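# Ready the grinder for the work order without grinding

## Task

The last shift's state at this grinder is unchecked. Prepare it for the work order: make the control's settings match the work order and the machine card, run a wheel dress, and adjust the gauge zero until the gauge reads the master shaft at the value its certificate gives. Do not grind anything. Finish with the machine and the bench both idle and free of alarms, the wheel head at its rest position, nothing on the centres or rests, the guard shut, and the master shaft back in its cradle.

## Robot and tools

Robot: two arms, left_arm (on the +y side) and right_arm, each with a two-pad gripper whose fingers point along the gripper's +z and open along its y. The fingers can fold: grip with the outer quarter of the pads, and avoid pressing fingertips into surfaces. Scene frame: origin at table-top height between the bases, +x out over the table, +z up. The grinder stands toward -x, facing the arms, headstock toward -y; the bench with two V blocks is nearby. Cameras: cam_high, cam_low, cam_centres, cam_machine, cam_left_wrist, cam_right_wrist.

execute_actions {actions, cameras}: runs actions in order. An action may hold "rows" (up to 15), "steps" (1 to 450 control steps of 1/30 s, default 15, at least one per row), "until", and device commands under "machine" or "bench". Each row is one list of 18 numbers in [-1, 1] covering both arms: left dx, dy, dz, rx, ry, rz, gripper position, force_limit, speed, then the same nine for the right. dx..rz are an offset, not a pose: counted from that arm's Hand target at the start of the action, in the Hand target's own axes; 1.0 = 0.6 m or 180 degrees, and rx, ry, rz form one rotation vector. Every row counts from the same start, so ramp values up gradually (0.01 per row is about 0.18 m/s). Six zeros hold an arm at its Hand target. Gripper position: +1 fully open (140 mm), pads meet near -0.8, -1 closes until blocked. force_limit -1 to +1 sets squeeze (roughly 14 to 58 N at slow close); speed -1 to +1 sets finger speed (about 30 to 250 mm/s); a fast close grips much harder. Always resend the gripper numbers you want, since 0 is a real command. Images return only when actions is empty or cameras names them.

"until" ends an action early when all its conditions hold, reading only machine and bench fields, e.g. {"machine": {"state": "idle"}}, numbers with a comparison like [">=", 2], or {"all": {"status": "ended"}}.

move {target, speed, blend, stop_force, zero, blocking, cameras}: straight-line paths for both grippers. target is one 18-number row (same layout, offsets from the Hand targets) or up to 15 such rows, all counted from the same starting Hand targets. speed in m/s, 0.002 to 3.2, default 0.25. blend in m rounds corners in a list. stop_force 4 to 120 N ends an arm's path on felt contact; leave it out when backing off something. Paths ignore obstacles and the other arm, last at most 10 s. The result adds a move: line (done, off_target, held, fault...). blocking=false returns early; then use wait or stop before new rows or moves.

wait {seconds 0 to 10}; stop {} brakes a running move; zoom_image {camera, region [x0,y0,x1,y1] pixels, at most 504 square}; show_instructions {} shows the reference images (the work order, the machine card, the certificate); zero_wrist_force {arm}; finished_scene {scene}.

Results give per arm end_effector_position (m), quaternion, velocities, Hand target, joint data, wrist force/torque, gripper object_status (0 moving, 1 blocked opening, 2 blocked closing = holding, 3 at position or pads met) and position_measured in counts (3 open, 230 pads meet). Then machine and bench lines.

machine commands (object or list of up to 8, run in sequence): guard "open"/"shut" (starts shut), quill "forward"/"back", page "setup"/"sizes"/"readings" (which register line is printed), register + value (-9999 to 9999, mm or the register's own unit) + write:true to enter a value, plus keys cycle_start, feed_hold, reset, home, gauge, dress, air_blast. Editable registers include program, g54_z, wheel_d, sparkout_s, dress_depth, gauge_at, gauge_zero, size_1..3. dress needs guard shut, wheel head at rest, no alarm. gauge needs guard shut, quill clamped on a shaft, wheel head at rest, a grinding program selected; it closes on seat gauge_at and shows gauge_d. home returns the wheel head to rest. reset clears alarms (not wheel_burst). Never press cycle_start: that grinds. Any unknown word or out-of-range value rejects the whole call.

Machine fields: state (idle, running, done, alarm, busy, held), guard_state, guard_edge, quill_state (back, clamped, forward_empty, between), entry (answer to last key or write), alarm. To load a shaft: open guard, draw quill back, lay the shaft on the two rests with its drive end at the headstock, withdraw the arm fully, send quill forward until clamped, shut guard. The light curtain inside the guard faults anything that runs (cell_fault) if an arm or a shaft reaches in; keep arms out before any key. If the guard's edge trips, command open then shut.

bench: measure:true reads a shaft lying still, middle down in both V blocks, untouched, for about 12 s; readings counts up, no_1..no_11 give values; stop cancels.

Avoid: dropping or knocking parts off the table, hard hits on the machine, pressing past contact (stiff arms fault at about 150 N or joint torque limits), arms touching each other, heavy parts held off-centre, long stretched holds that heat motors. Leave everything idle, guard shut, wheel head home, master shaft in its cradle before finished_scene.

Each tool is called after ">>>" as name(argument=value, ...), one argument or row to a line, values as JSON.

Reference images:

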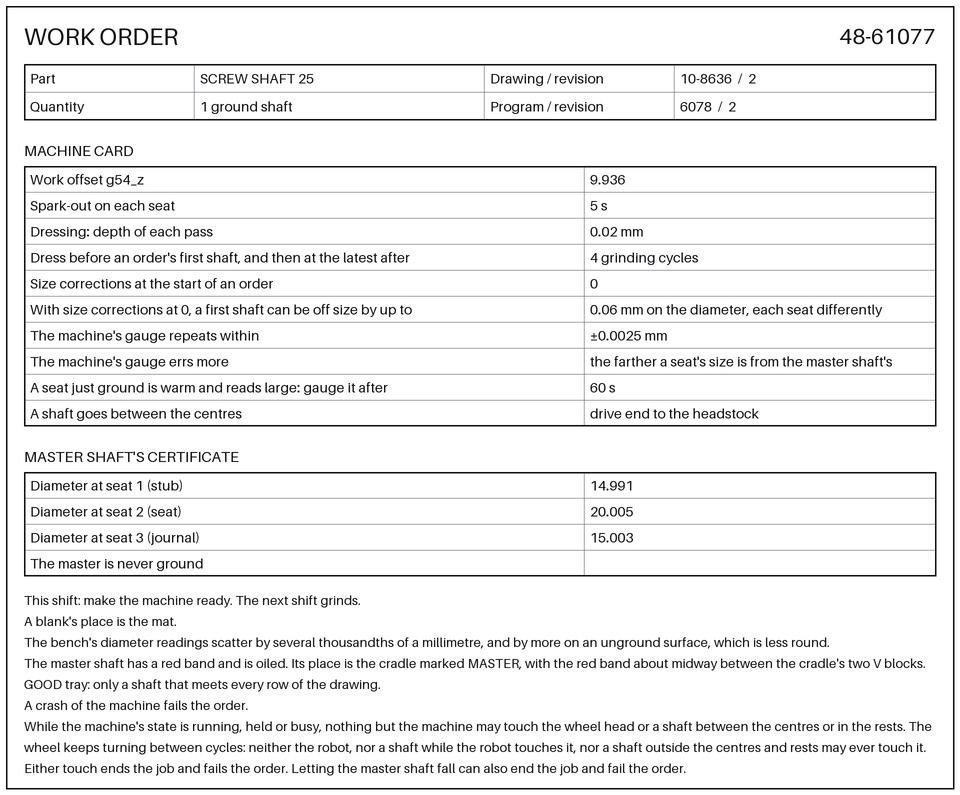

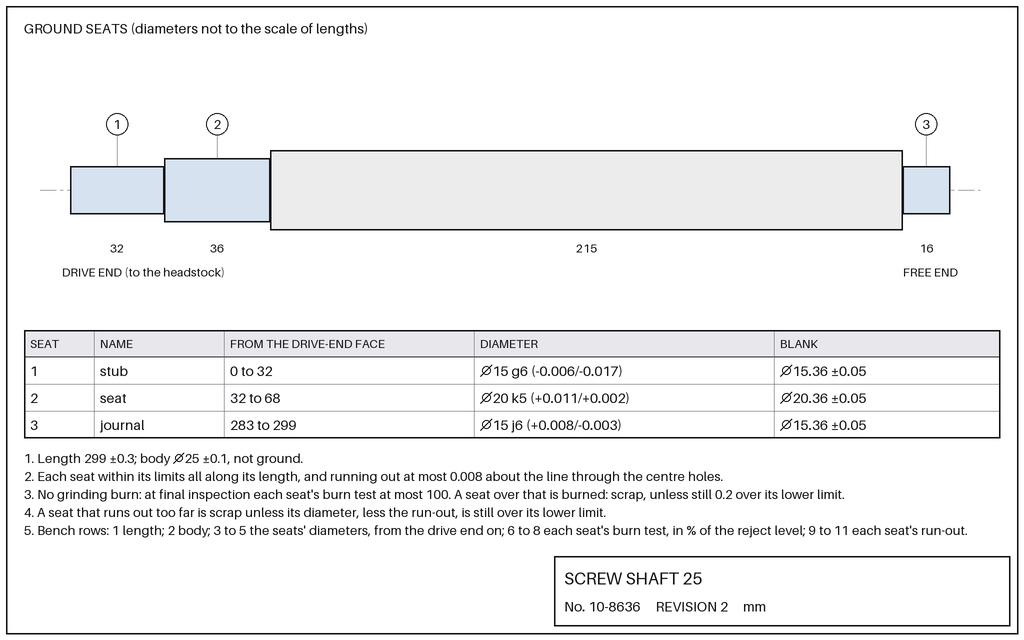

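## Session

>>> execute_actions(
  actions=[],
)

Scene clock: 0.00 s.
left_arm: end_effector_position=(+0.5244, +0.3710, +0.3420) position_measured=3 object_status=3 end_effector_quat_wxyz=(-0.511, +0.025, +0.735, -0.446) | right_arm: end_effector_position=(+0.6884, -0.7684, +0.2193) position_measured=3 object_status=3 end_effector_quat_wxyz=(-0.274, -0.221, +0.936, +0.014)
Joint positions: left_arm=[-0.215 -1.071 1.506 -0.573 -2.514 0.639] | right_arm=[-0.395 -1.074 1.366 -1.37 -1.84 -0.743]
Joint velocities: within noise
Joint torques (N m): no reading
Wrist force (N): no reading
Wrist torque (N m): no reading
Wrist force, peak (N): no reading
Hand target: left_arm +0.5244, +0.3710, +0.3420; -0.511, +0.025, +0.735, -0.446 | right_arm +0.6884, -0.7684, +0.2193; -0.274, -0.221, +0.936, +0.014
Tool commands: left_gripper/position=+1.0 left_gripper/force_limit=+1.0 left_gripper/speed=+1.0 right_gripper/position=+1.0 right_gripper/force_limit=+1.0 right_gripper/speed=+1.0
machine.setup: program=+6078 g54_z=+9.936 wheel_d=+286.137 sparkout_s=+0.1 dress_depth=+0.020 gauge_at=+1 gauge_zero=+0.003 program_revision=+2 since_dress=+1 stored1_number=+6078 stored1_revision=+2 stored2_number=+6130 stored2_revision=+4 stored3_number=+9000 stored3_revision=+1 stored4_number=+7743 stored4_revision=+5
machine: state=idle guard_state=shut guard_edge=clear quill_state=forward_empty guard_answer=taken quill_answer=taken page=setup entry=no_entry entries=0 alarm=no_alarm idle_s=3600 queue=idle queue_left=0
bench: message=nothing_yet readings=0 no_1=0.000 no_2=0.000 no_3=0.000 no_4=0.000 no_5=0.000 no_6=0 no_7=0 no_8=0 no_9=0.000 no_10=0.000 no_11=0.000

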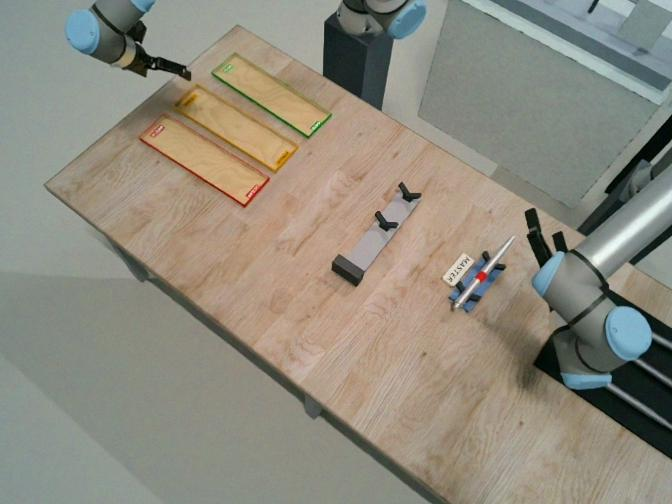

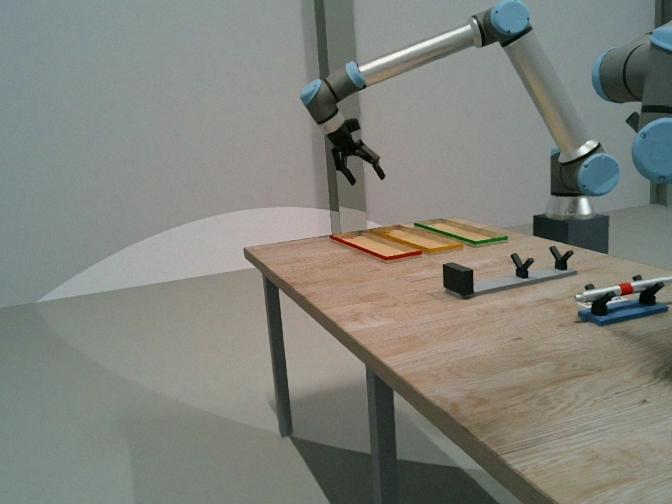

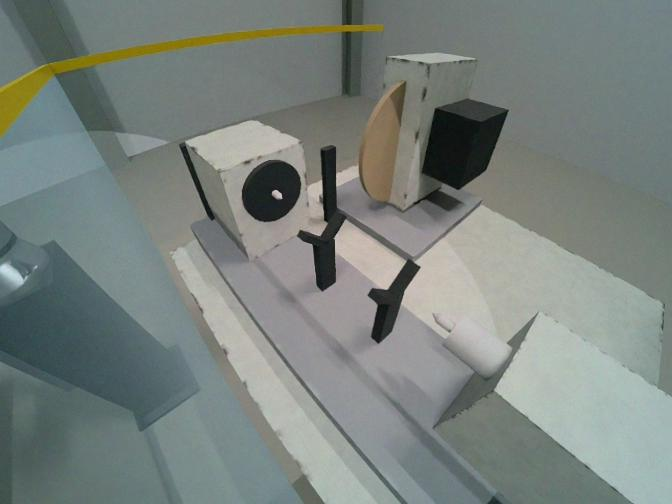

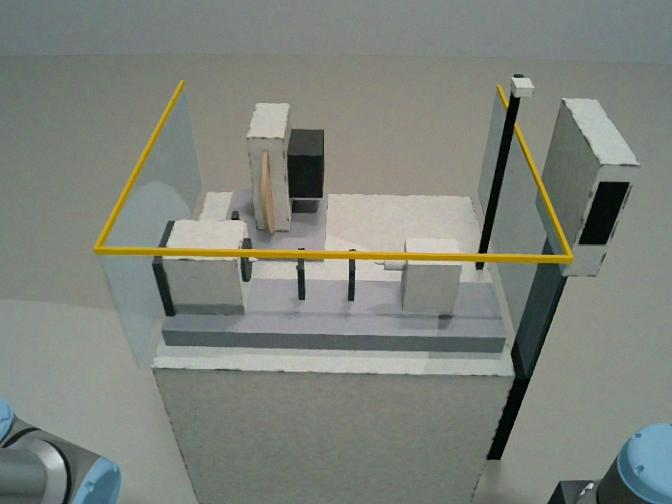

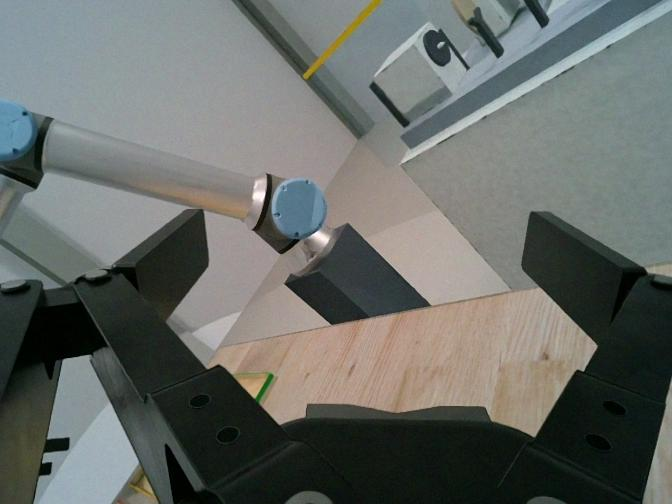

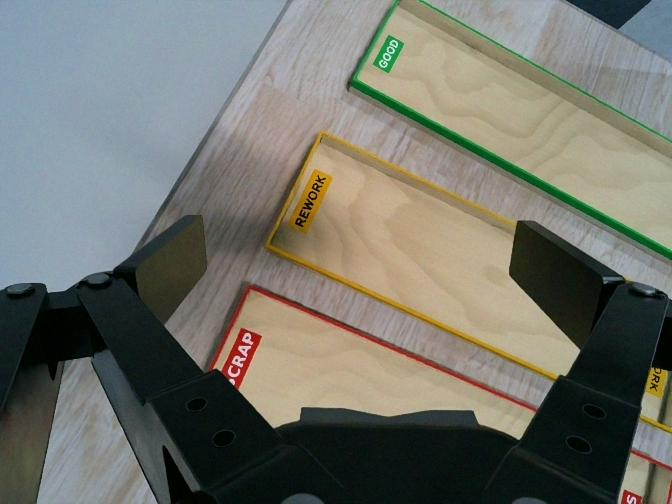

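>>> execute_actions(
  actions=[
    {"machine":[{"register":"sparkout_s","value":5,"write":true},{"register":"size_1","value":0,"write":true},{"register":"size_2","value":0,"write":true},{"register":"size_3","value":0,"write":true},{"air_blast":true},{"dress":true},{"guard":"open","page":"sizes"},{"quill":"back"}],"steps":2},
  ],
)

>>> move(
  target=[0.08,-0.072,0.1287,-0.3303,-0.3407,0.0094,1,1,1,0,0,0,0,0,0,1,1,1],
  speed=0.3,
  cameras=["cam_left_wrist"],
)

Scene clock: 13.23 s.
left_arm: end_effector_position=(+0.5244, +0.3710, +0.3420) position_measured=3 object_status=3 end_effector_quat_wxyz=(-0.511, +0.025, +0.735, -0.446) | right_arm: end_effector_position=(+0.6884, -0.7684, +0.2193) position_measured=3 object_status=3 end_effector_quat_wxyz=(-0.274, -0.221, +0.936, +0.014)
Joint positions: left_arm=[-0.215 -1.071 1.506 -0.573 -2.514 0.639] | right_arm=[-0.395 -1.074 1.366 -1.37 -1.84 -0.743]
Joint torques (N m): left_arm=[-1.22 -75.59 -42.55 1.41 -0.17 -0.15] | right_arm=[2.44 -89.31 -47.68 -2.2 -0.58 0.18]
Wrist force (N): left_arm=[0.1 -0.1 0.2] | right_arm=[0.1 0.2 0.0]
Wrist torque (N m): left_arm=[-0.02 -0.02 0.01] | right_arm=[0.03 -0.03 0.00]
Wrist force, peak (N): left_arm=[-0.6 0.3 -0.2] | right_arm=[0.4 -0.2 0.7]
Hand target: left_arm +0.5244, +0.3710, +0.3420; -0.511, +0.025, +0.735, -0.446 | right_arm +0.6884, -0.7684, +0.2193; -0.274, -0.221, +0.936, +0.014
Tool commands: left_gripper/position=+1.0 left_gripper/force_limit=+1.0 left_gripper/speed=+1.0 right_gripper/position=+1.0 right_gripper/force_limit=+1.0 right_gripper/speed=+1.0
machine.setup: program=+6078 g54_z=+9.936 wheel_d=+286.137 sparkout_s=+5.0 dress_depth=+0.020 gauge_at=+1 gauge_zero=+0.003 program_revision=+2 since_dress=+1 stored1_number=+6078 stored1_revision=+2 stored2_number=+6130 stored2_revision=+4 stored3_number=+9000 stored3_revision=+1 stored4_number=+7743 stored4_revision=+5
machine: state=idle guard_state=shut guard_edge=clear quill_state=forward_empty guard_answer=taken quill_answer=taken page=setup entry=taken entries=2 alarm=no_alarm idle_s=3613 queue=running queue_left=6
bench: message=nothing_yet readings=0 no_1=0.000 no_2=0.000 no_3=0.000 no_4=0.000 no_5=0.000 no_6=0 no_7=0 no_8=0 no_9=0.000 no_10=0.000 no_11=0.000

Scene clock: 16.53 s.
left_arm: end_effector_position=(+0.4599, +0.3201, +0.4002) position_measured=3 object_status=3 end_effector_quat_wxyz=(+0.000, +0.053, +0.999, +0.000) | right_arm: end_effector_position=(+0.6884, -0.7684, +0.2193) position_measured=3 object_status=3 end_effector_quat_wxyz=(-0.274, -0.221, +0.936, +0.014)
Joint positions: left_arm=[-0.787 -1.749 1.843 -1.664 -1.571 -0.732] | right_arm=[-0.395 -1.074 1.366 -1.37 -1.84 -0.743]
Joint torques (N m): left_arm=[-18.84 -39.47 -46.52 -0.15 2.05 -2.33] | right_arm=[1.39 -86.1 -46.37 -2.31 -0.59 0.71]
Wrist force (N): left_arm=[-0.9 0.8 0.4] | right_arm=[0.4 0.1 0.0]
Wrist torque (N m): left_arm=[0.34 0.06 -0.16] | right_arm=[0.02 -0.08 0.00]
Wrist force, peak (N): left_arm=[-0.1 3.0 -0.9] | right_arm=[0.0 -0.1 0.8]
Hand target: left_arm +0.4599, +0.3201, +0.4002; +0.000, +0.053, +0.999, +0.000 | right_arm +0.6884, -0.7684, +0.2193; -0.274, -0.221, +0.936, +0.014
Off the commanded pose: left_arm 0.000 m, 0 deg | right_arm 0.000 m, 0 deg.
machine.setup: program=+6078 g54_z=+9.936 wheel_d=+286.137 sparkout_s=+5.0 dress_depth=+0.020 gauge_at=+1 gauge_zero=+0.003 program_revision=+2 since_dress=+1 stored1_number=+6078 stored1_revision=+2 stored2_number=+6130 stored2_revision=+4 stored3_number=+9000 stored3_revision=+1 stored4_number=+7743 stored4_revision=+5
machine: state=running guard_state=shut guard_edge=clear quill_state=forward_empty guard_answer=taken quill_answer=taken page=setup entry=taken entries=6 alarm=no_alarm idle_s=3616 queue=running queue_left=2
bench: message=nothing_yet readings=0 no_1=0.000 no_2=0.000 no_3=0.000 no_4=0.000 no_5=0.000 no_6=0 no_7=0 no_8=0 no_9=0.000 no_10=0.000 no_11=0.000
move: done
Images, in order (width x height): cam_left_wrist 672x504.

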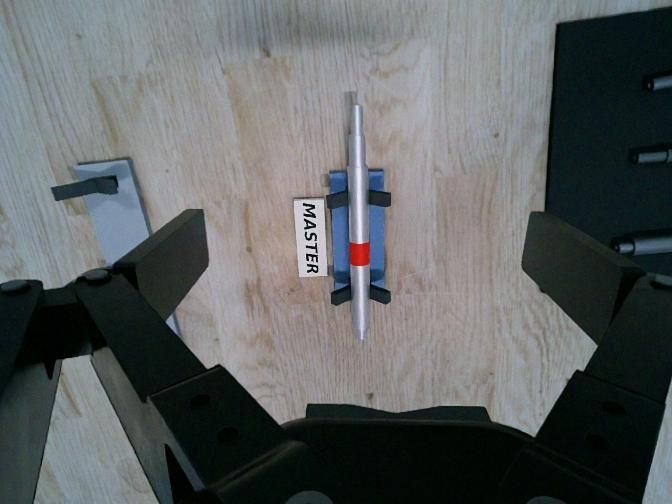

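>>> move(
  target=[-0.149,0.0265,0.4837,0,0,-0.0131,1,1,1,0,0,0,0,0,0,1,1,1],
  speed=0.2,
  cameras=["cam_low","cam_left_wrist"],
)

>>> zoom_image(
  camera="cam_low",
  region=[520, 180, 672, 342],
)

Scene clock: 24.53 s.
left_arm: end_effector_position=(+0.5503, +0.3268, +0.1102) position_measured=3 object_status=3 end_effector_quat_wxyz=(+0.000, +0.032, +0.999, +0.000) | right_arm: end_effector_position=(+0.6884, -0.7684, +0.2193) position_measured=3 object_status=3 end_effector_quat_wxyz=(-0.274, -0.221, +0.936, +0.014)
Joint positions: left_arm=[-0.677 -1.432 2.085 -2.223 -1.57 -0.663] | right_arm=[-0.395 -1.074 1.366 -1.37 -1.84 -0.743]
Joint torques (N m): left_arm=[20.42 -36.97 -36.29 -7.9 -0.7 2.43] | right_arm=[2.19 -90.03 -47.17 -2.35 -0.96 0.72]
Wrist force (N): left_arm=[-1.3 1.2 0.5] | right_arm=[0.2 -0.1 0.3]
Wrist torque (N m): left_arm=[0.41 0.13 -0.31] | right_arm=[-0.02 -0.06 -0.01]
Wrist force, peak (N): left_arm=[-1.7 1.3 2.2] | right_arm=[0.6 -0.4 0.2]
Hand target: left_arm +0.5504, +0.3268, +0.1099; +0.000, +0.032, +0.999, +0.000 | right_arm +0.6884, -0.7684, +0.2193; -0.274, -0.221, +0.936, +0.014
Off the commanded pose: left_arm 0.000 m, 0 deg | right_arm 0.000 m, 0 deg.
machine.setup: program=+6078 g54_z=+9.936 wheel_d=+286.137 sparkout_s=+5.0 dress_depth=+0.020 gauge_at=+1 gauge_zero=+0.003 program_revision=+2 since_dress=+1 stored1_number=+6078 stored1_revision=+2 stored2_number=+6130 stored2_revision=+4 stored3_number=+9000 stored3_revision=+1 stored4_number=+7743 stored4_revision=+5
machine: state=running guard_state=shut guard_edge=clear quill_state=forward_empty guard_answer=taken quill_answer=taken page=setup entry=taken entries=6 alarm=no_alarm idle_s=3624 queue=running queue_left=2
bench: message=nothing_yet readings=0 no_1=0.000 no_2=0.000 no_3=0.000 no_4=0.000 no_5=0.000 no_6=0 no_7=0 no_8=0 no_9=0.000 no_10=0.000 no_11=0.000
move: done
Images, in order (width x height): cam_low 672x504, cam_left_wrist 672x504.

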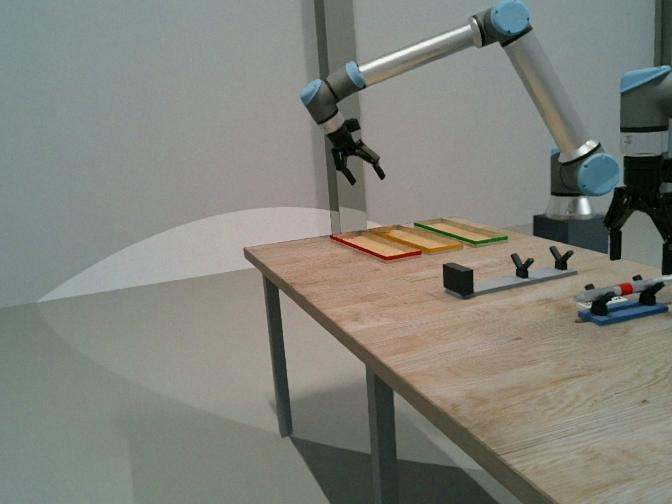

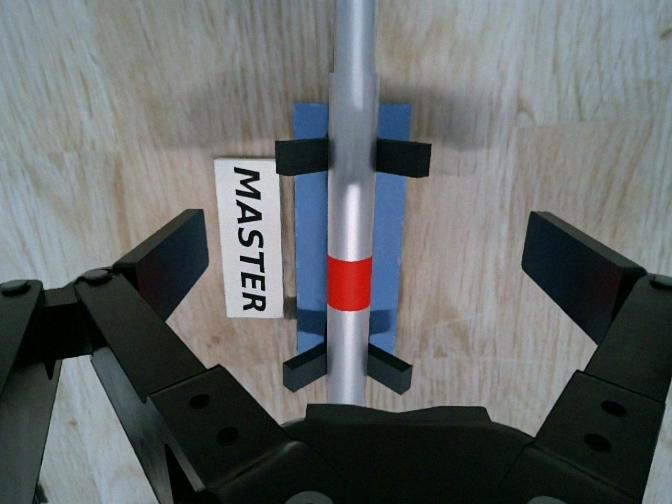

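Scaled by 3.111.

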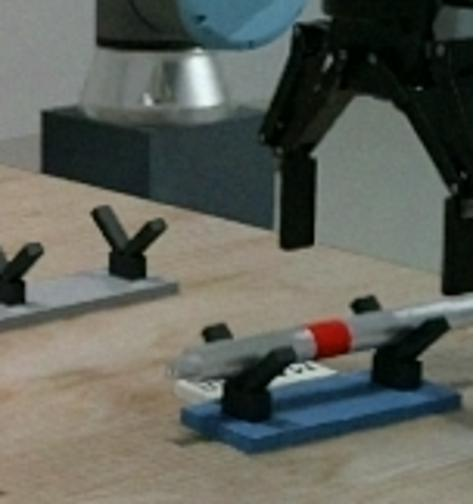

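>>> move(
  target=[-0.03,-0.0085,0.059,0,0,0.0036,1,1,1,0,0,0,0,0,0,1,1,1],
  speed=0.1,
)

>>> execute_actions(
  actions=[
    {"rows":[[0,0,0,0,0,0,-0.1,1,0.5,0,0,0,0,0,0,1,1,1]],"steps":25},
  ],
  cameras=["cam_low","cam_left_wrist"],
)

>>> zoom_image(
  camera="cam_low",
  region=[520, 180, 672, 342],
)

Scene clock: 31.73 s.
left_arm: end_effector_position=(+0.5680, +0.3206, +0.0747) position_measured=3 object_status=3 end_effector_quat_wxyz=(+0.000, +0.038, +0.999, +0.000) end_effector_velocity=(+0.001, +0.000, -0.002) end_effector_angular_velocity=(+0.001, +0.000, -0.001) | right_arm: end_effector_position=(+0.6884, -0.7684, +0.2193) position_measured=3 object_status=3 end_effector_quat_wxyz=(-0.274, -0.221, +0.936, +0.014)
Joint positions: left_arm=[-0.667 -1.362 2.079 -2.287 -1.57 -0.642] | right_arm=[-0.395 -1.074 1.366 -1.37 -1.84 -0.743]
Joint velocities: left_arm=[0 0.005 -0.001 -0.003 0 0.001] | right_arm=[within noise]
Joint torques (N m): left_arm=[19.31 -37.31 -47.84 -8.23 0.17 2.81] | right_arm=[0.9 -87.85 -48.27 -2.92 -0.47 0.39]
Wrist force (N): left_arm=[-1.3 1.2 0.4] | right_arm=[0.0 -0.2 0.1]
Wrist torque (N m): left_arm=[0.41 0.13 -0.31] | right_arm=[-0.04 -0.01 0.00]
Wrist force, peak (N): left_arm=[-2.0 1.5 0.9] | right_arm=[0.4 -0.5 0.6]
Hand target: left_arm +0.5681, +0.3205, +0.0745; +0.000, +0.038, +0.999, +0.000 | right_arm +0.6884, -0.7684, +0.2193; -0.274, -0.221, +0.936, +0.014
Off the commanded pose: left_arm 0.000 m, 0 deg | right_arm 0.000 m, 0 deg.
machine.setup: program=+6078 g54_z=+9.936 wheel_d=+286.137 sparkout_s=+5.0 dress_depth=+0.020 gauge_at=+1 gauge_zero=+0.003 program_revision=+2 since_dress=+1 stored1_number=+6078 stored1_revision=+2 stored2_number=+6130 stored2_revision=+4 stored3_number=+9000 stored3_revision=+1 stored4_number=+7743 stored4_revision=+5
machine: state=running guard_state=shut guard_edge=clear quill_state=forward_empty guard_answer=taken quill_answer=taken page=setup entry=taken entries=6 alarm=no_alarm idle_s=3631 queue=running queue_left=2
bench: message=nothing_yet readings=0 no_1=0.000 no_2=0.000 no_3=0.000 no_4=0.000 no_5=0.000 no_6=0 no_7=0 no_8=0 no_9=0.000 no_10=0.000 no_11=0.000
move: done

Scene clock: 32.77 s.
left_arm: end_effector_position=(+0.5681, +0.3205, +0.0745) position_measured=141 object_status=3 end_effector_quat_wxyz=(+0.000, +0.038, +0.999, +0.000) | right_arm: end_effector_position=(+0.6884, -0.7684, +0.2193) position_measured=3 object_status=3 end_effector_quat_wxyz=(-0.274, -0.221, +0.936, +0.014)
Joint positions: left_arm=[-0.666 -1.361 2.078 -2.287 -1.57 -0.641] | right_arm=[-0.395 -1.074 1.366 -1.37 -1.84 -0.743]
Joint torques (N m): left_arm=[18.61 -40.55 -47.75 -8.14 -0.94 2.83] | right_arm=[0.4 -87.29 -47.39 -2.73 -0.72 0.75]
Wrist force (N): left_arm=[-1.3 1.4 0.2] | right_arm=[0.0 0.0 0.1]
Wrist torque (N m): left_arm=[0.45 0.12 -0.31] | right_arm=[0.00 -0.01 0.00]
Wrist force, peak (N): left_arm=[-1.3 1.5 0.7] | right_arm=[0.4 -0.4 0.1]
Hand target: left_arm +0.5681, +0.3205, +0.0745; +0.000, +0.038, +0.999, +0.000 | right_arm +0.6884, -0.7684, +0.2193; -0.274, -0.221, +0.936, +0.014
Off the commanded pose: left_arm 0.000 m, 0 deg | right_arm 0.000 m, 0 deg.
machine.setup: program=+6078 g54_z=+9.936 wheel_d=+286.137 sparkout_s=+5.0 dress_depth=+0.020 gauge_at=+1 gauge_zero=+0.003 program_revision=+2 since_dress=+1 stored1_number=+6078 stored1_revision=+2 stored2_number=+6130 stored2_revision=+4 stored3_number=+9000 stored3_revision=+1 stored4_number=+7743 stored4_revision=+5
machine: state=running guard_state=shut guard_edge=clear quill_state=forward_empty guard_answer=taken quill_answer=taken page=setup entry=taken entries=6 alarm=no_alarm idle_s=3632 queue=running queue_left=2
bench: message=nothing_yet readings=0 no_1=0.000 no_2=0.000 no_3=0.000 no_4=0.000 no_5=0.000 no_6=0 no_7=0 no_8=0 no_9=0.000 no_10=0.000 no_11=0.000
Images, in order (width x height): cam_low 672x504, cam_left_wrist 672x504.

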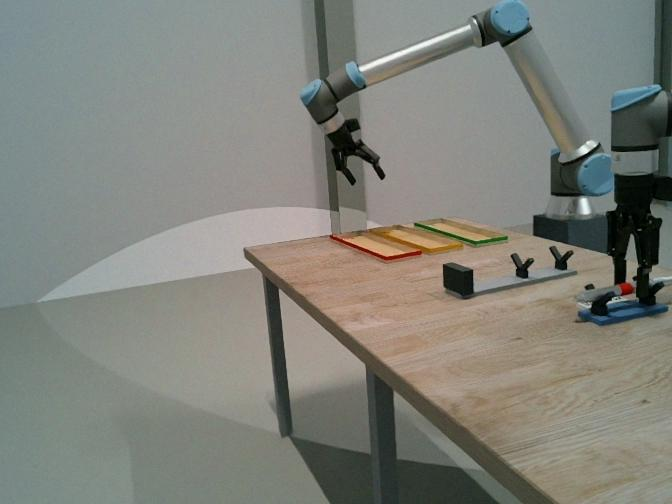

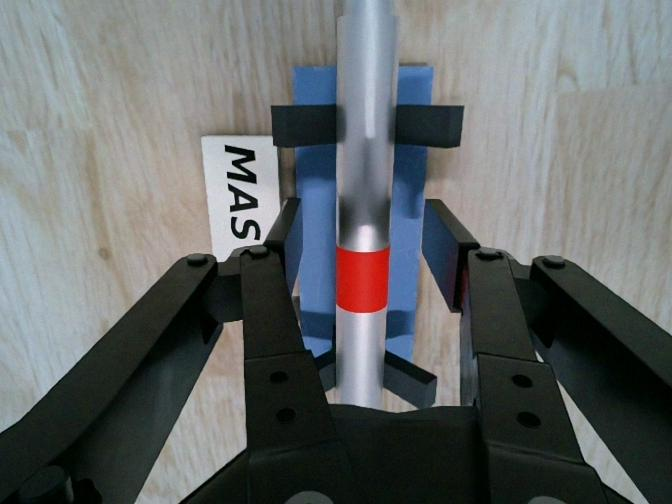

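Scaled by 3.111.

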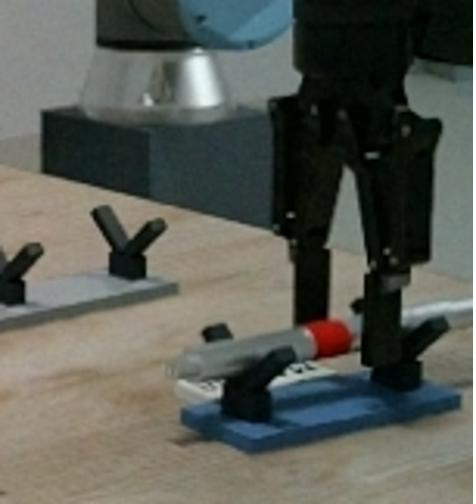

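>>> execute_actions(
  actions=[
    {"rows":[[0,0,0,0,0,0,-1,1,1,0,0,0,0,0,0,1,1,1]],"steps":55},
  ],
)

>>> move(
  target=[0,0,-0.025,0,0,0,-1,1,1,0,0,0,0,0,0,1,1,1],
  speed=0.03,
  cameras=["cam_low","cam_left_wrist"],
)

Scene clock: 37.30 s.
left_arm: end_effector_position=(+0.5681, +0.3205, +0.0745) position_measured=199 object_status=2 end_effector_quat_wxyz=(+0.000, +0.038, +0.999, +0.000) | right_arm: end_effector_position=(+0.6884, -0.7684, +0.2193) position_measured=3 object_status=3 end_effector_quat_wxyz=(-0.274, -0.221, +0.936, +0.014)
Joint positions: left_arm=[-0.666 -1.361 2.078 -2.287 -1.57 -0.641] | right_arm=[-0.395 -1.074 1.366 -1.37 -1.84 -0.743]
Joint torques (N m): left_arm=[12.56 -42.5 -27.9 0.04 2.58 2.03] | right_arm=[1.53 -87.96 -48.44 -2.78 -1.21 0.56]
Wrist force (N): left_arm=[0.1 -1.2 -9.4] | right_arm=[-0.1 0.2 0.0]
Wrist torque (N m): left_arm=[0.39 0.13 -0.43] | right_arm=[0.05 0.03 0.00]
Wrist force, peak (N): left_arm=[0.1 -1.0 -9.8] | right_arm=[0.2 0.8 0.4]
Hand target: left_arm +0.5681, +0.3205, +0.0745; +0.000, +0.038, +0.999, +0.000 | right_arm +0.6884, -0.7684, +0.2193; -0.274, -0.221, +0.936, +0.014
Off the commanded pose: left_arm 0.000 m, 0 deg | right_arm 0.000 m, 0 deg.
machine.setup: program=+6078 g54_z=+9.936 wheel_d=+286.137 sparkout_s=+5.0 dress_depth=+0.020 gauge_at=+1 gauge_zero=+0.003 program_revision=+2 since_dress=+1 stored1_number=+6078 stored1_revision=+2 stored2_number=+6130 stored2_revision=+4 stored3_number=+9000 stored3_revision=+1 stored4_number=+7743 stored4_revision=+5
machine: state=running guard_state=shut guard_edge=clear quill_state=forward_empty guard_answer=taken quill_answer=taken page=setup entry=taken entries=6 alarm=no_alarm idle_s=3637 queue=running queue_left=2
bench: message=nothing_yet readings=0 no_1=0.000 no_2=0.000 no_3=0.000 no_4=0.000 no_5=0.000 no_6=0 no_7=0 no_8=0 no_9=0.000 no_10=0.000 no_11=0.000

Scene clock: 38.23 s.
left_arm: end_effector_position=(+0.5681, +0.3205, +0.0893) position_measured=199 object_status=2 end_effector_quat_wxyz=(+0.000, +0.038, +0.999, +0.000) | right_arm: end_effector_position=(+0.6884, -0.7684, +0.2193) position_measured=3 object_status=3 end_effector_quat_wxyz=(-0.274, -0.221, +0.936, +0.014)
Joint positions: left_arm=[-0.666 -1.379 2.067 -2.258 -1.57 -0.641] | right_arm=[-0.395 -1.074 1.366 -1.37 -1.84 -0.743]
Joint torques (N m): left_arm=[5.96 -68.4 -54.43 -0.75 -0.09 0.92] | right_arm=[2.2 -87.65 -47.57 -2.83 -0.91 0.86]
Wrist force (N): left_arm=[-1.5 0.5 9.6] | right_arm=[0.0 -0.2 0.0]
Wrist torque (N m): left_arm=[0.26 0.19 -0.31] | right_arm=[-0.04 -0.01 0.00]
Wrist force, peak (N): left_arm=[-1.0 1.7 10.9] | right_arm=[0.1 -0.3 0.5]
Hand target: left_arm +0.5681, +0.3205, +0.0895; +0.000, +0.038, +0.999, +0.000 | right_arm +0.6884, -0.7684, +0.2193; -0.274, -0.221, +0.936, +0.014
Off the commanded pose: left_arm 0.000 m, 0 deg | right_arm 0.000 m, 0 deg.
machine.sizes: size_1=+0.000 size_2=+0.000 size_3=+0.000 aim_1=+14.989 aim_2=+20.006 aim_3=+15.002
machine: state=idle guard_state=between guard_edge=clear quill_state=forward_empty guard_answer=taken quill_answer=taken page=sizes entry=taken entries=6 alarm=no_alarm idle_s=3638 queue=running queue_left=1
bench: message=nothing_yet readings=0 no_1=0.000 no_2=0.000 no_3=0.000 no_4=0.000 no_5=0.000 no_6=0 no_7=0 no_8=0 no_9=0.000 no_10=0.000 no_11=0.000
move: done
Images, in order (width x height): cam_low 672x504, cam_left_wrist 672x504.

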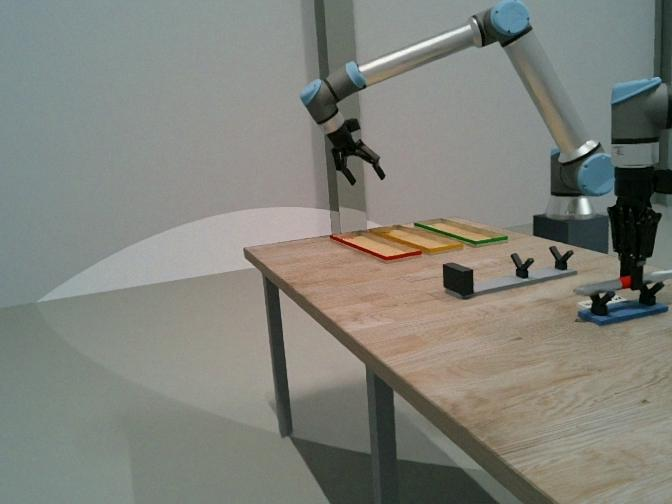

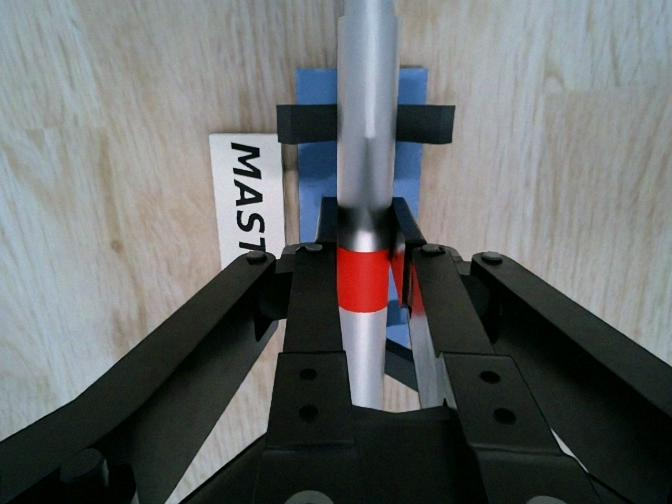

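>>> move(
  target=[
    [0,0,-0.45,0,0,0,-1,1,1,0,0,0,0,0,0,1,1,1],
    [0.4175,-0.4003,-0.6842,0,0,-0.175,-1,1,1,0,0,0,0,0,0,1,1,1],
    [0.9404,-0.5572,-0.6842,0,0,-0.35,-1,1,1,0,0,0,0,0,0,1,1,1],
  ],
  speed=0.28,
  blend=0.07,
)

Scene clock: 47.47 s.
left_arm: end_effector_position=(-0.0196, +0.0294, +0.4999) position_measured=199 object_status=2 end_effector_quat_wxyz=(+0.000, -0.490, +0.872, +0.000) | right_arm: end_effector_position=(+0.6884, -0.7684, +0.2193) position_measured=3 object_status=3 end_effector_quat_wxyz=(-0.274, -0.221, +0.936, +0.014)
Joint positions: left_arm=[-1.749 -1.749 1.668 -1.489 -1.571 -2.823] | right_arm=[-0.395 -1.074 1.366 -1.37 -1.84 -0.743]
Joint torques (N m): left_arm=[-17.07 -22.95 -66.49 -1.02 2.06 -2.55] | right_arm=[-1.32 -88.5 -48.18 -2.78 -1.25 0.86]
Wrist force (N): left_arm=[-0.5 0.4 10.0] | right_arm=[0.2 -0.2 0.1]
Wrist torque (N m): left_arm=[0.25 0.02 -0.16] | right_arm=[-0.04 -0.05 0.00]
Wrist force, peak (N): left_arm=[-1.2 0.7 13.3] | right_arm=[0.7 0.4 0.2]
Hand target: left_arm -0.0197, +0.0293, +0.4999; +0.000, -0.490, +0.872, +0.000 | right_arm +0.6884, -0.7684, +0.2193; -0.274, -0.221, +0.936, +0.014
Off the commanded pose: left_arm 0.000 m, 0 deg | right_arm 0.000 m, 0 deg.
machine.sizes: size_1=+0.000 size_2=+0.000 size_3=+0.000 aim_1=+14.989 aim_2=+20.006 aim_3=+15.002
machine: state=idle guard_state=open guard_edge=clear quill_state=back guard_answer=taken quill_answer=taken page=sizes entry=taken entries=6 alarm=no_alarm idle_s=3647 queue=done queue_left=0
bench: message=nothing_yet readings=0 no_1=0.000 no_2=0.000 no_3=0.000 no_4=0.000 no_5=0.000 no_6=0 no_7=0 no_8=0 no_9=0.000 no_10=0.000 no_11=0.000
move: done

>>> move(
  target=[0.4724,0.7472,0.1333,0,0.0075,-0.1739,-1,1,1,0,0,0,0,0,0,1,1,1],
  speed=0.25,
  cameras=["cam_centres","cam_machine","cam_left_wrist"],
)

>>> zoom_image(
  camera="cam_machine",
  region=[220, 180, 460, 320],
)

Scene clock: 56.77 s.
left_arm: end_effector_position=(-0.5499, +0.0203, +0.4200) position_measured=199 object_status=2 end_effector_quat_wxyz=(+0.010, +0.707, -0.707, +0.005) | right_arm: end_effector_position=(+0.6884, -0.7684, +0.2193) position_measured=3 object_status=3 end_effector_quat_wxyz=(-0.274, -0.221, +0.936, +0.014)
Joint positions: left_arm=[-2.425 -1.456 1.529 -1.663 -1.558 -4.046] | right_arm=[-0.395 -1.074 1.366 -1.37 -1.84 -0.743]
Joint torques (N m): left_arm=[-19.48 -50.67 -67.2 -0.96 2.42 -2.68] | right_arm=[1.12 -86.62 -47.58 -2.98 -0.85 0.72]
Wrist force (N): left_arm=[-1.2 0.8 9.9] | right_arm=[0.0 -0.1 0.1]
Wrist torque (N m): left_arm=[0.33 0.15 -0.17] | right_arm=[-0.03 -0.01 0.00]
Wrist force, peak (N): left_arm=[-1.2 3.8 10.9] | right_arm=[0.4 0.0 0.7]
Hand target: left_arm -0.5500, +0.0203, +0.4200; +0.010, +0.707, -0.707, +0.005 | right_arm +0.6884, -0.7684, +0.2193; -0.274, -0.221, +0.936, +0.014
Off the commanded pose: left_arm 0.000 m, 0 deg | right_arm 0.000 m, 0 deg.
machine.sizes: size_1=+0.000 size_2=+0.000 size_3=+0.000 aim_1=+14.989 aim_2=+20.006 aim_3=+15.002
machine: state=idle guard_state=open guard_edge=clear quill_state=back guard_answer=taken quill_answer=taken page=sizes entry=taken entries=6 alarm=no_alarm idle_s=3656 queue=done queue_left=0
bench: message=nothing_yet readings=0 no_1=0.000 no_2=0.000 no_3=0.000 no_4=0.000 no_5=0.000 no_6=0 no_7=0 no_8=0 no_9=0.000 no_10=0.000 no_11=0.000
move: done
Images, in order (width x height): cam_centres 672x504, cam_machine 672x504, cam_left_wrist 672x504.

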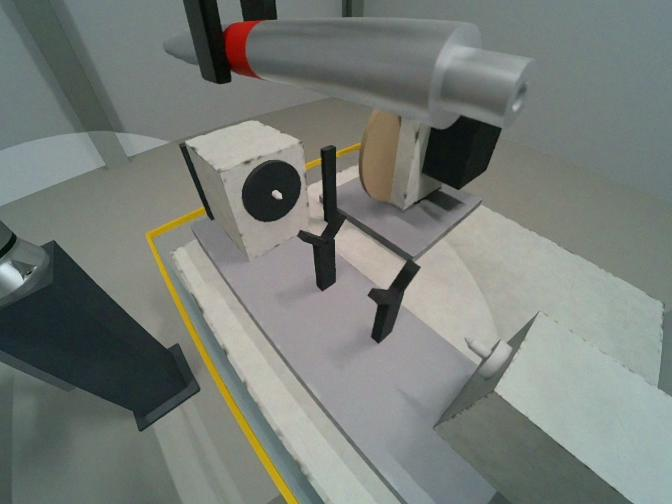

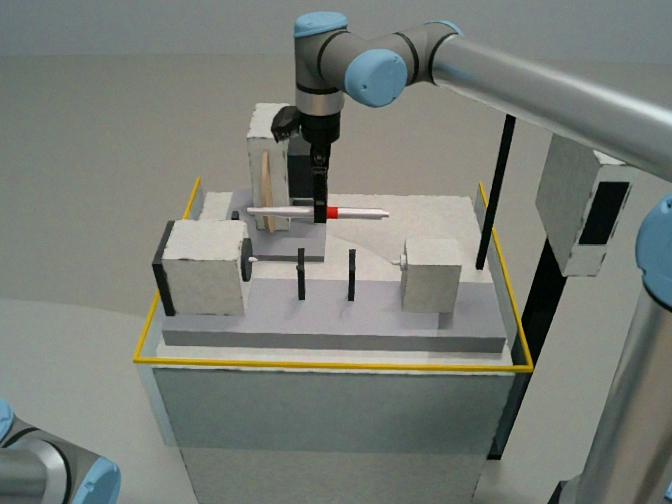

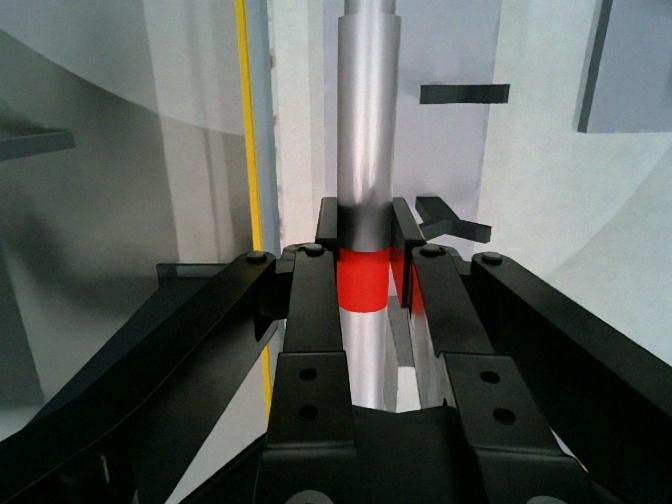

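Scaled by 2.100.

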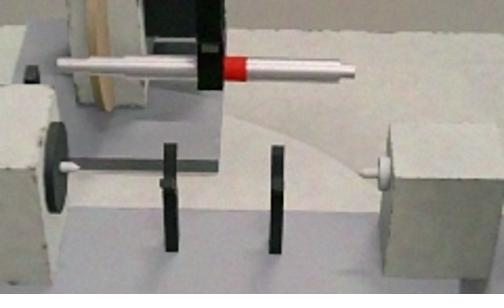

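>>> move(
  target=[-0.011,0.1333,0.1833,0,0,0,-1,1,1,0,0,0,0,0,0,1,1,1],
  speed=0.15,
  cameras=["cam_centres","cam_machine","cam_left_wrist"],
)

>>> zoom_image(
  camera="cam_machine",
  region=[220, 180, 460, 320],
)

Scene clock: 72.13 s.
left_arm: end_effector_position=(-0.6305, +0.0246, +0.3107) position_measured=199 object_status=2 end_effector_quat_wxyz=(+0.010, +0.707, -0.707, +0.005) | right_arm: end_effector_position=(+0.6884, -0.7684, +0.2193) position_measured=3 object_status=3 end_effector_quat_wxyz=(-0.274, -0.221, +0.936, +0.014)
Joint positions: left_arm=[-2.49 -1.345 1.591 -1.835 -1.557 -4.111] | right_arm=[-0.395 -1.074 1.366 -1.37 -1.84 -0.743]
Joint torques (N m): left_arm=[-19.07 -58.48 -50.91 -9.8 2.59 -2.44] | right_arm=[1.59 -85.3 -47.73 -3.13 -1.42 0.79]
Wrist force (N): left_arm=[-1.1 0.5 9.8] | right_arm=[0.0 0.1 0.3]
Wrist torque (N m): left_arm=[0.27 0.12 -0.17] | right_arm=[0.03 0.00 0.00]
Wrist force, peak (N): left_arm=[-1.1 1.6 11.8] | right_arm=[0.3 0.0 0.7]
Hand target: left_arm -0.6307, +0.0245, +0.3104; +0.010, +0.707, -0.707, +0.005 | right_arm +0.6884, -0.7684, +0.2193; -0.274, -0.221, +0.936, +0.014
Off the commanded pose: left_arm 0.000 m, 0 deg | right_arm 0.000 m, 0 deg.
machine.sizes: size_1=+0.000 size_2=+0.000 size_3=+0.000 aim_1=+14.989 aim_2=+20.006 aim_3=+15.002
machine: state=idle guard_state=open guard_edge=clear quill_state=back guard_answer=taken quill_answer=taken page=sizes entry=taken entries=6 alarm=no_alarm idle_s=3671 queue=done queue_left=0
bench: message=nothing_yet readings=0 no_1=0.000 no_2=0.000 no_3=0.000 no_4=0.000 no_5=0.000 no_6=0 no_7=0 no_8=0 no_9=0.000 no_10=0.000 no_11=0.000
move: done
Images, in order (width x height): cam_centres 672x504, cam_machine 672x504, cam_left_wrist 672x504.

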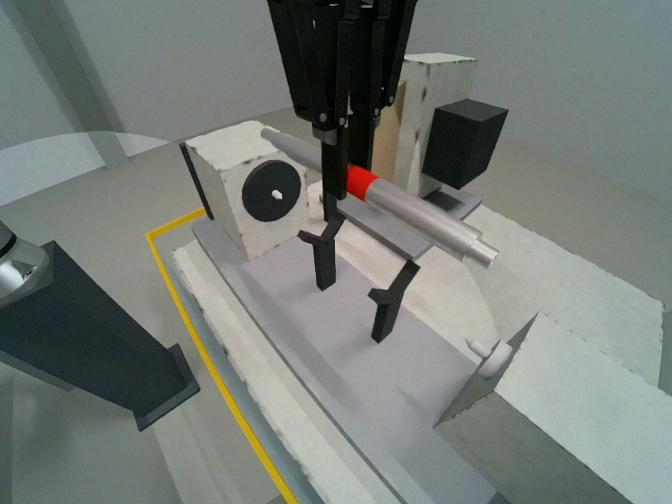

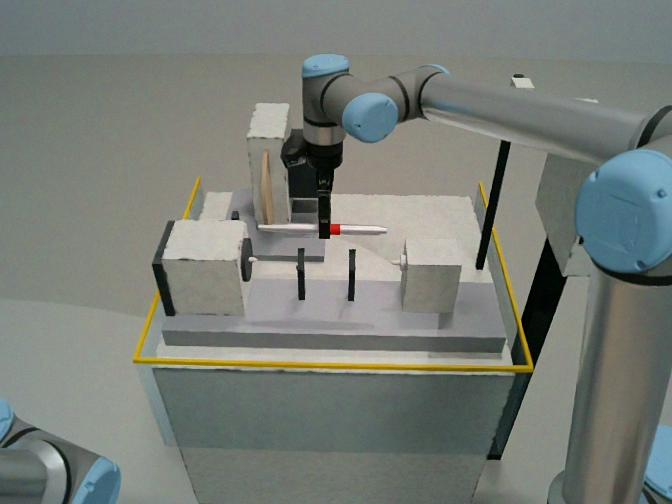

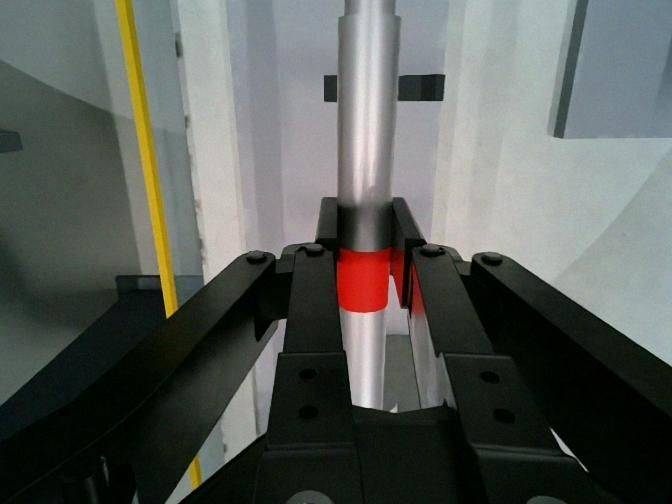

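Scaled by 2.100.

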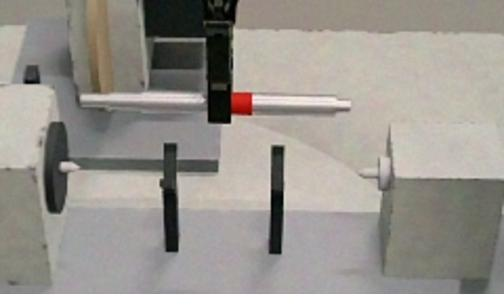

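>>> move(
  target=[-0.0038,0.0208,0.159,0,0,0,-1,1,1,0,0,0,0,0,0,1,1,1],
  speed=0.08,
  cameras=["cam_centres","cam_machine","cam_left_wrist"],
)

>>> zoom_image(
  camera="cam_machine",
  region=[220, 220, 460, 320],
)

>>> zoom_image(
  camera="cam_centres",
  region=[230, 100, 600, 430],
)

Scene clock: 77.70 s.
left_arm: end_effector_position=(-0.6438, +0.0248, +0.2153) position_measured=199 object_status=2 end_effector_quat_wxyz=(+0.010, +0.707, -0.707, +0.005) | right_arm: end_effector_position=(+0.6884, -0.7684, +0.2193) position_measured=3 object_status=3 end_effector_quat_wxyz=(-0.274, -0.221, +0.936, +0.014)
Joint positions: left_arm=[-2.5 -1.28 1.685 -1.992 -1.556 -4.12] | right_arm=[-0.395 -1.074 1.366 -1.37 -1.84 -0.743]
Joint torques (N m): left_arm=[-18.17 -62.55 -48.65 -10.33 2.31 -2.58] | right_arm=[2.63 -88.16 -48.3 -3.12 -1.15 0.81]
Wrist force (N): left_arm=[-0.7 0.5 9.6] | right_arm=[0.2 -0.2 0.3]
Wrist torque (N m): left_arm=[0.26 0.02 -0.17] | right_arm=[-0.06 -0.05 -0.01]
Wrist force, peak (N): left_arm=[-1.1 0.2 11.0] | right_arm=[0.3 -0.6 0.3]
Hand target: left_arm -0.6438, +0.0248, +0.2151; +0.010, +0.707, -0.707, +0.005 | right_arm +0.6884, -0.7684, +0.2193; -0.274, -0.221, +0.936, +0.014
Off the commanded pose: left_arm 0.000 m, 0 deg | right_arm 0.000 m, 0 deg.
machine.sizes: size_1=+0.000 size_2=+0.000 size_3=+0.000 aim_1=+14.989 aim_2=+20.006 aim_3=+15.002
machine: state=idle guard_state=open guard_edge=clear quill_state=back guard_answer=taken quill_answer=taken page=sizes entry=taken entries=6 alarm=no_alarm idle_s=3677 queue=done queue_left=0
bench: message=nothing_yet readings=0 no_1=0.000 no_2=0.000 no_3=0.000 no_4=0.000 no_5=0.000 no_6=0 no_7=0 no_8=0 no_9=0.000 no_10=0.000 no_11=0.000
move: done
Images, in order (width x height): cam_centres 672x504, cam_machine 672x504, cam_left_wrist 672x504.

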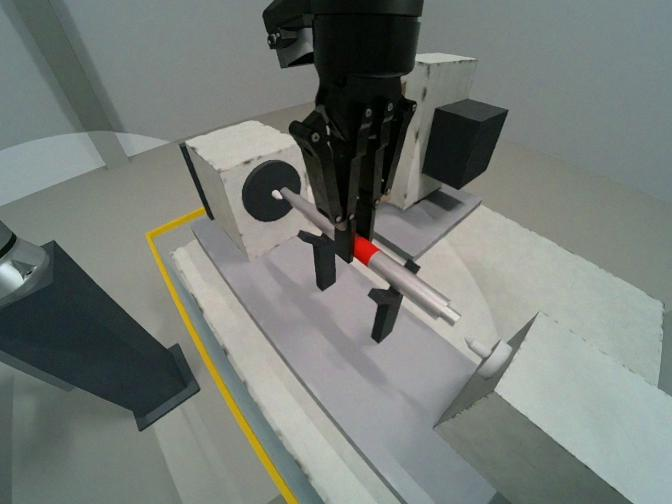

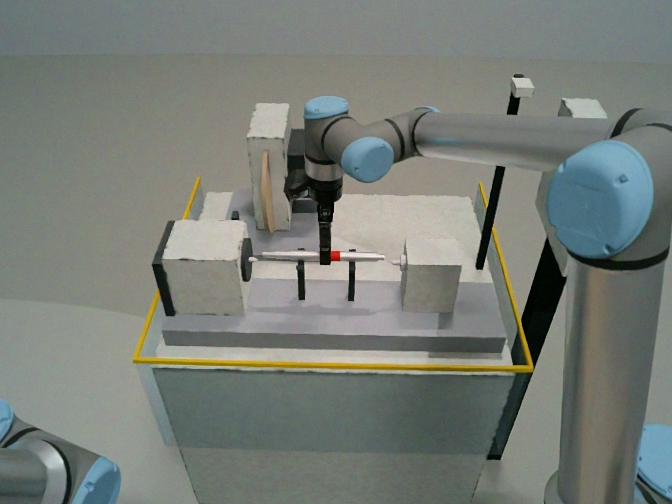

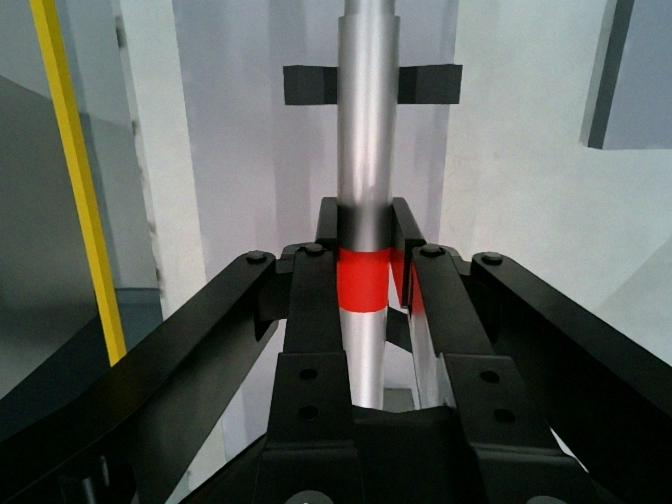

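Scaled by 2.100.

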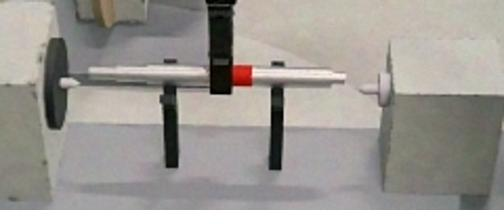

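Scaled by 1.362.

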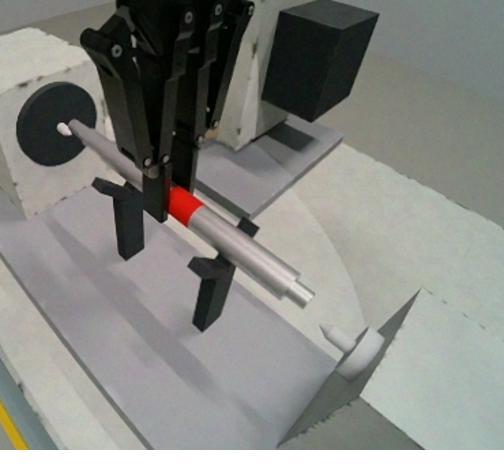

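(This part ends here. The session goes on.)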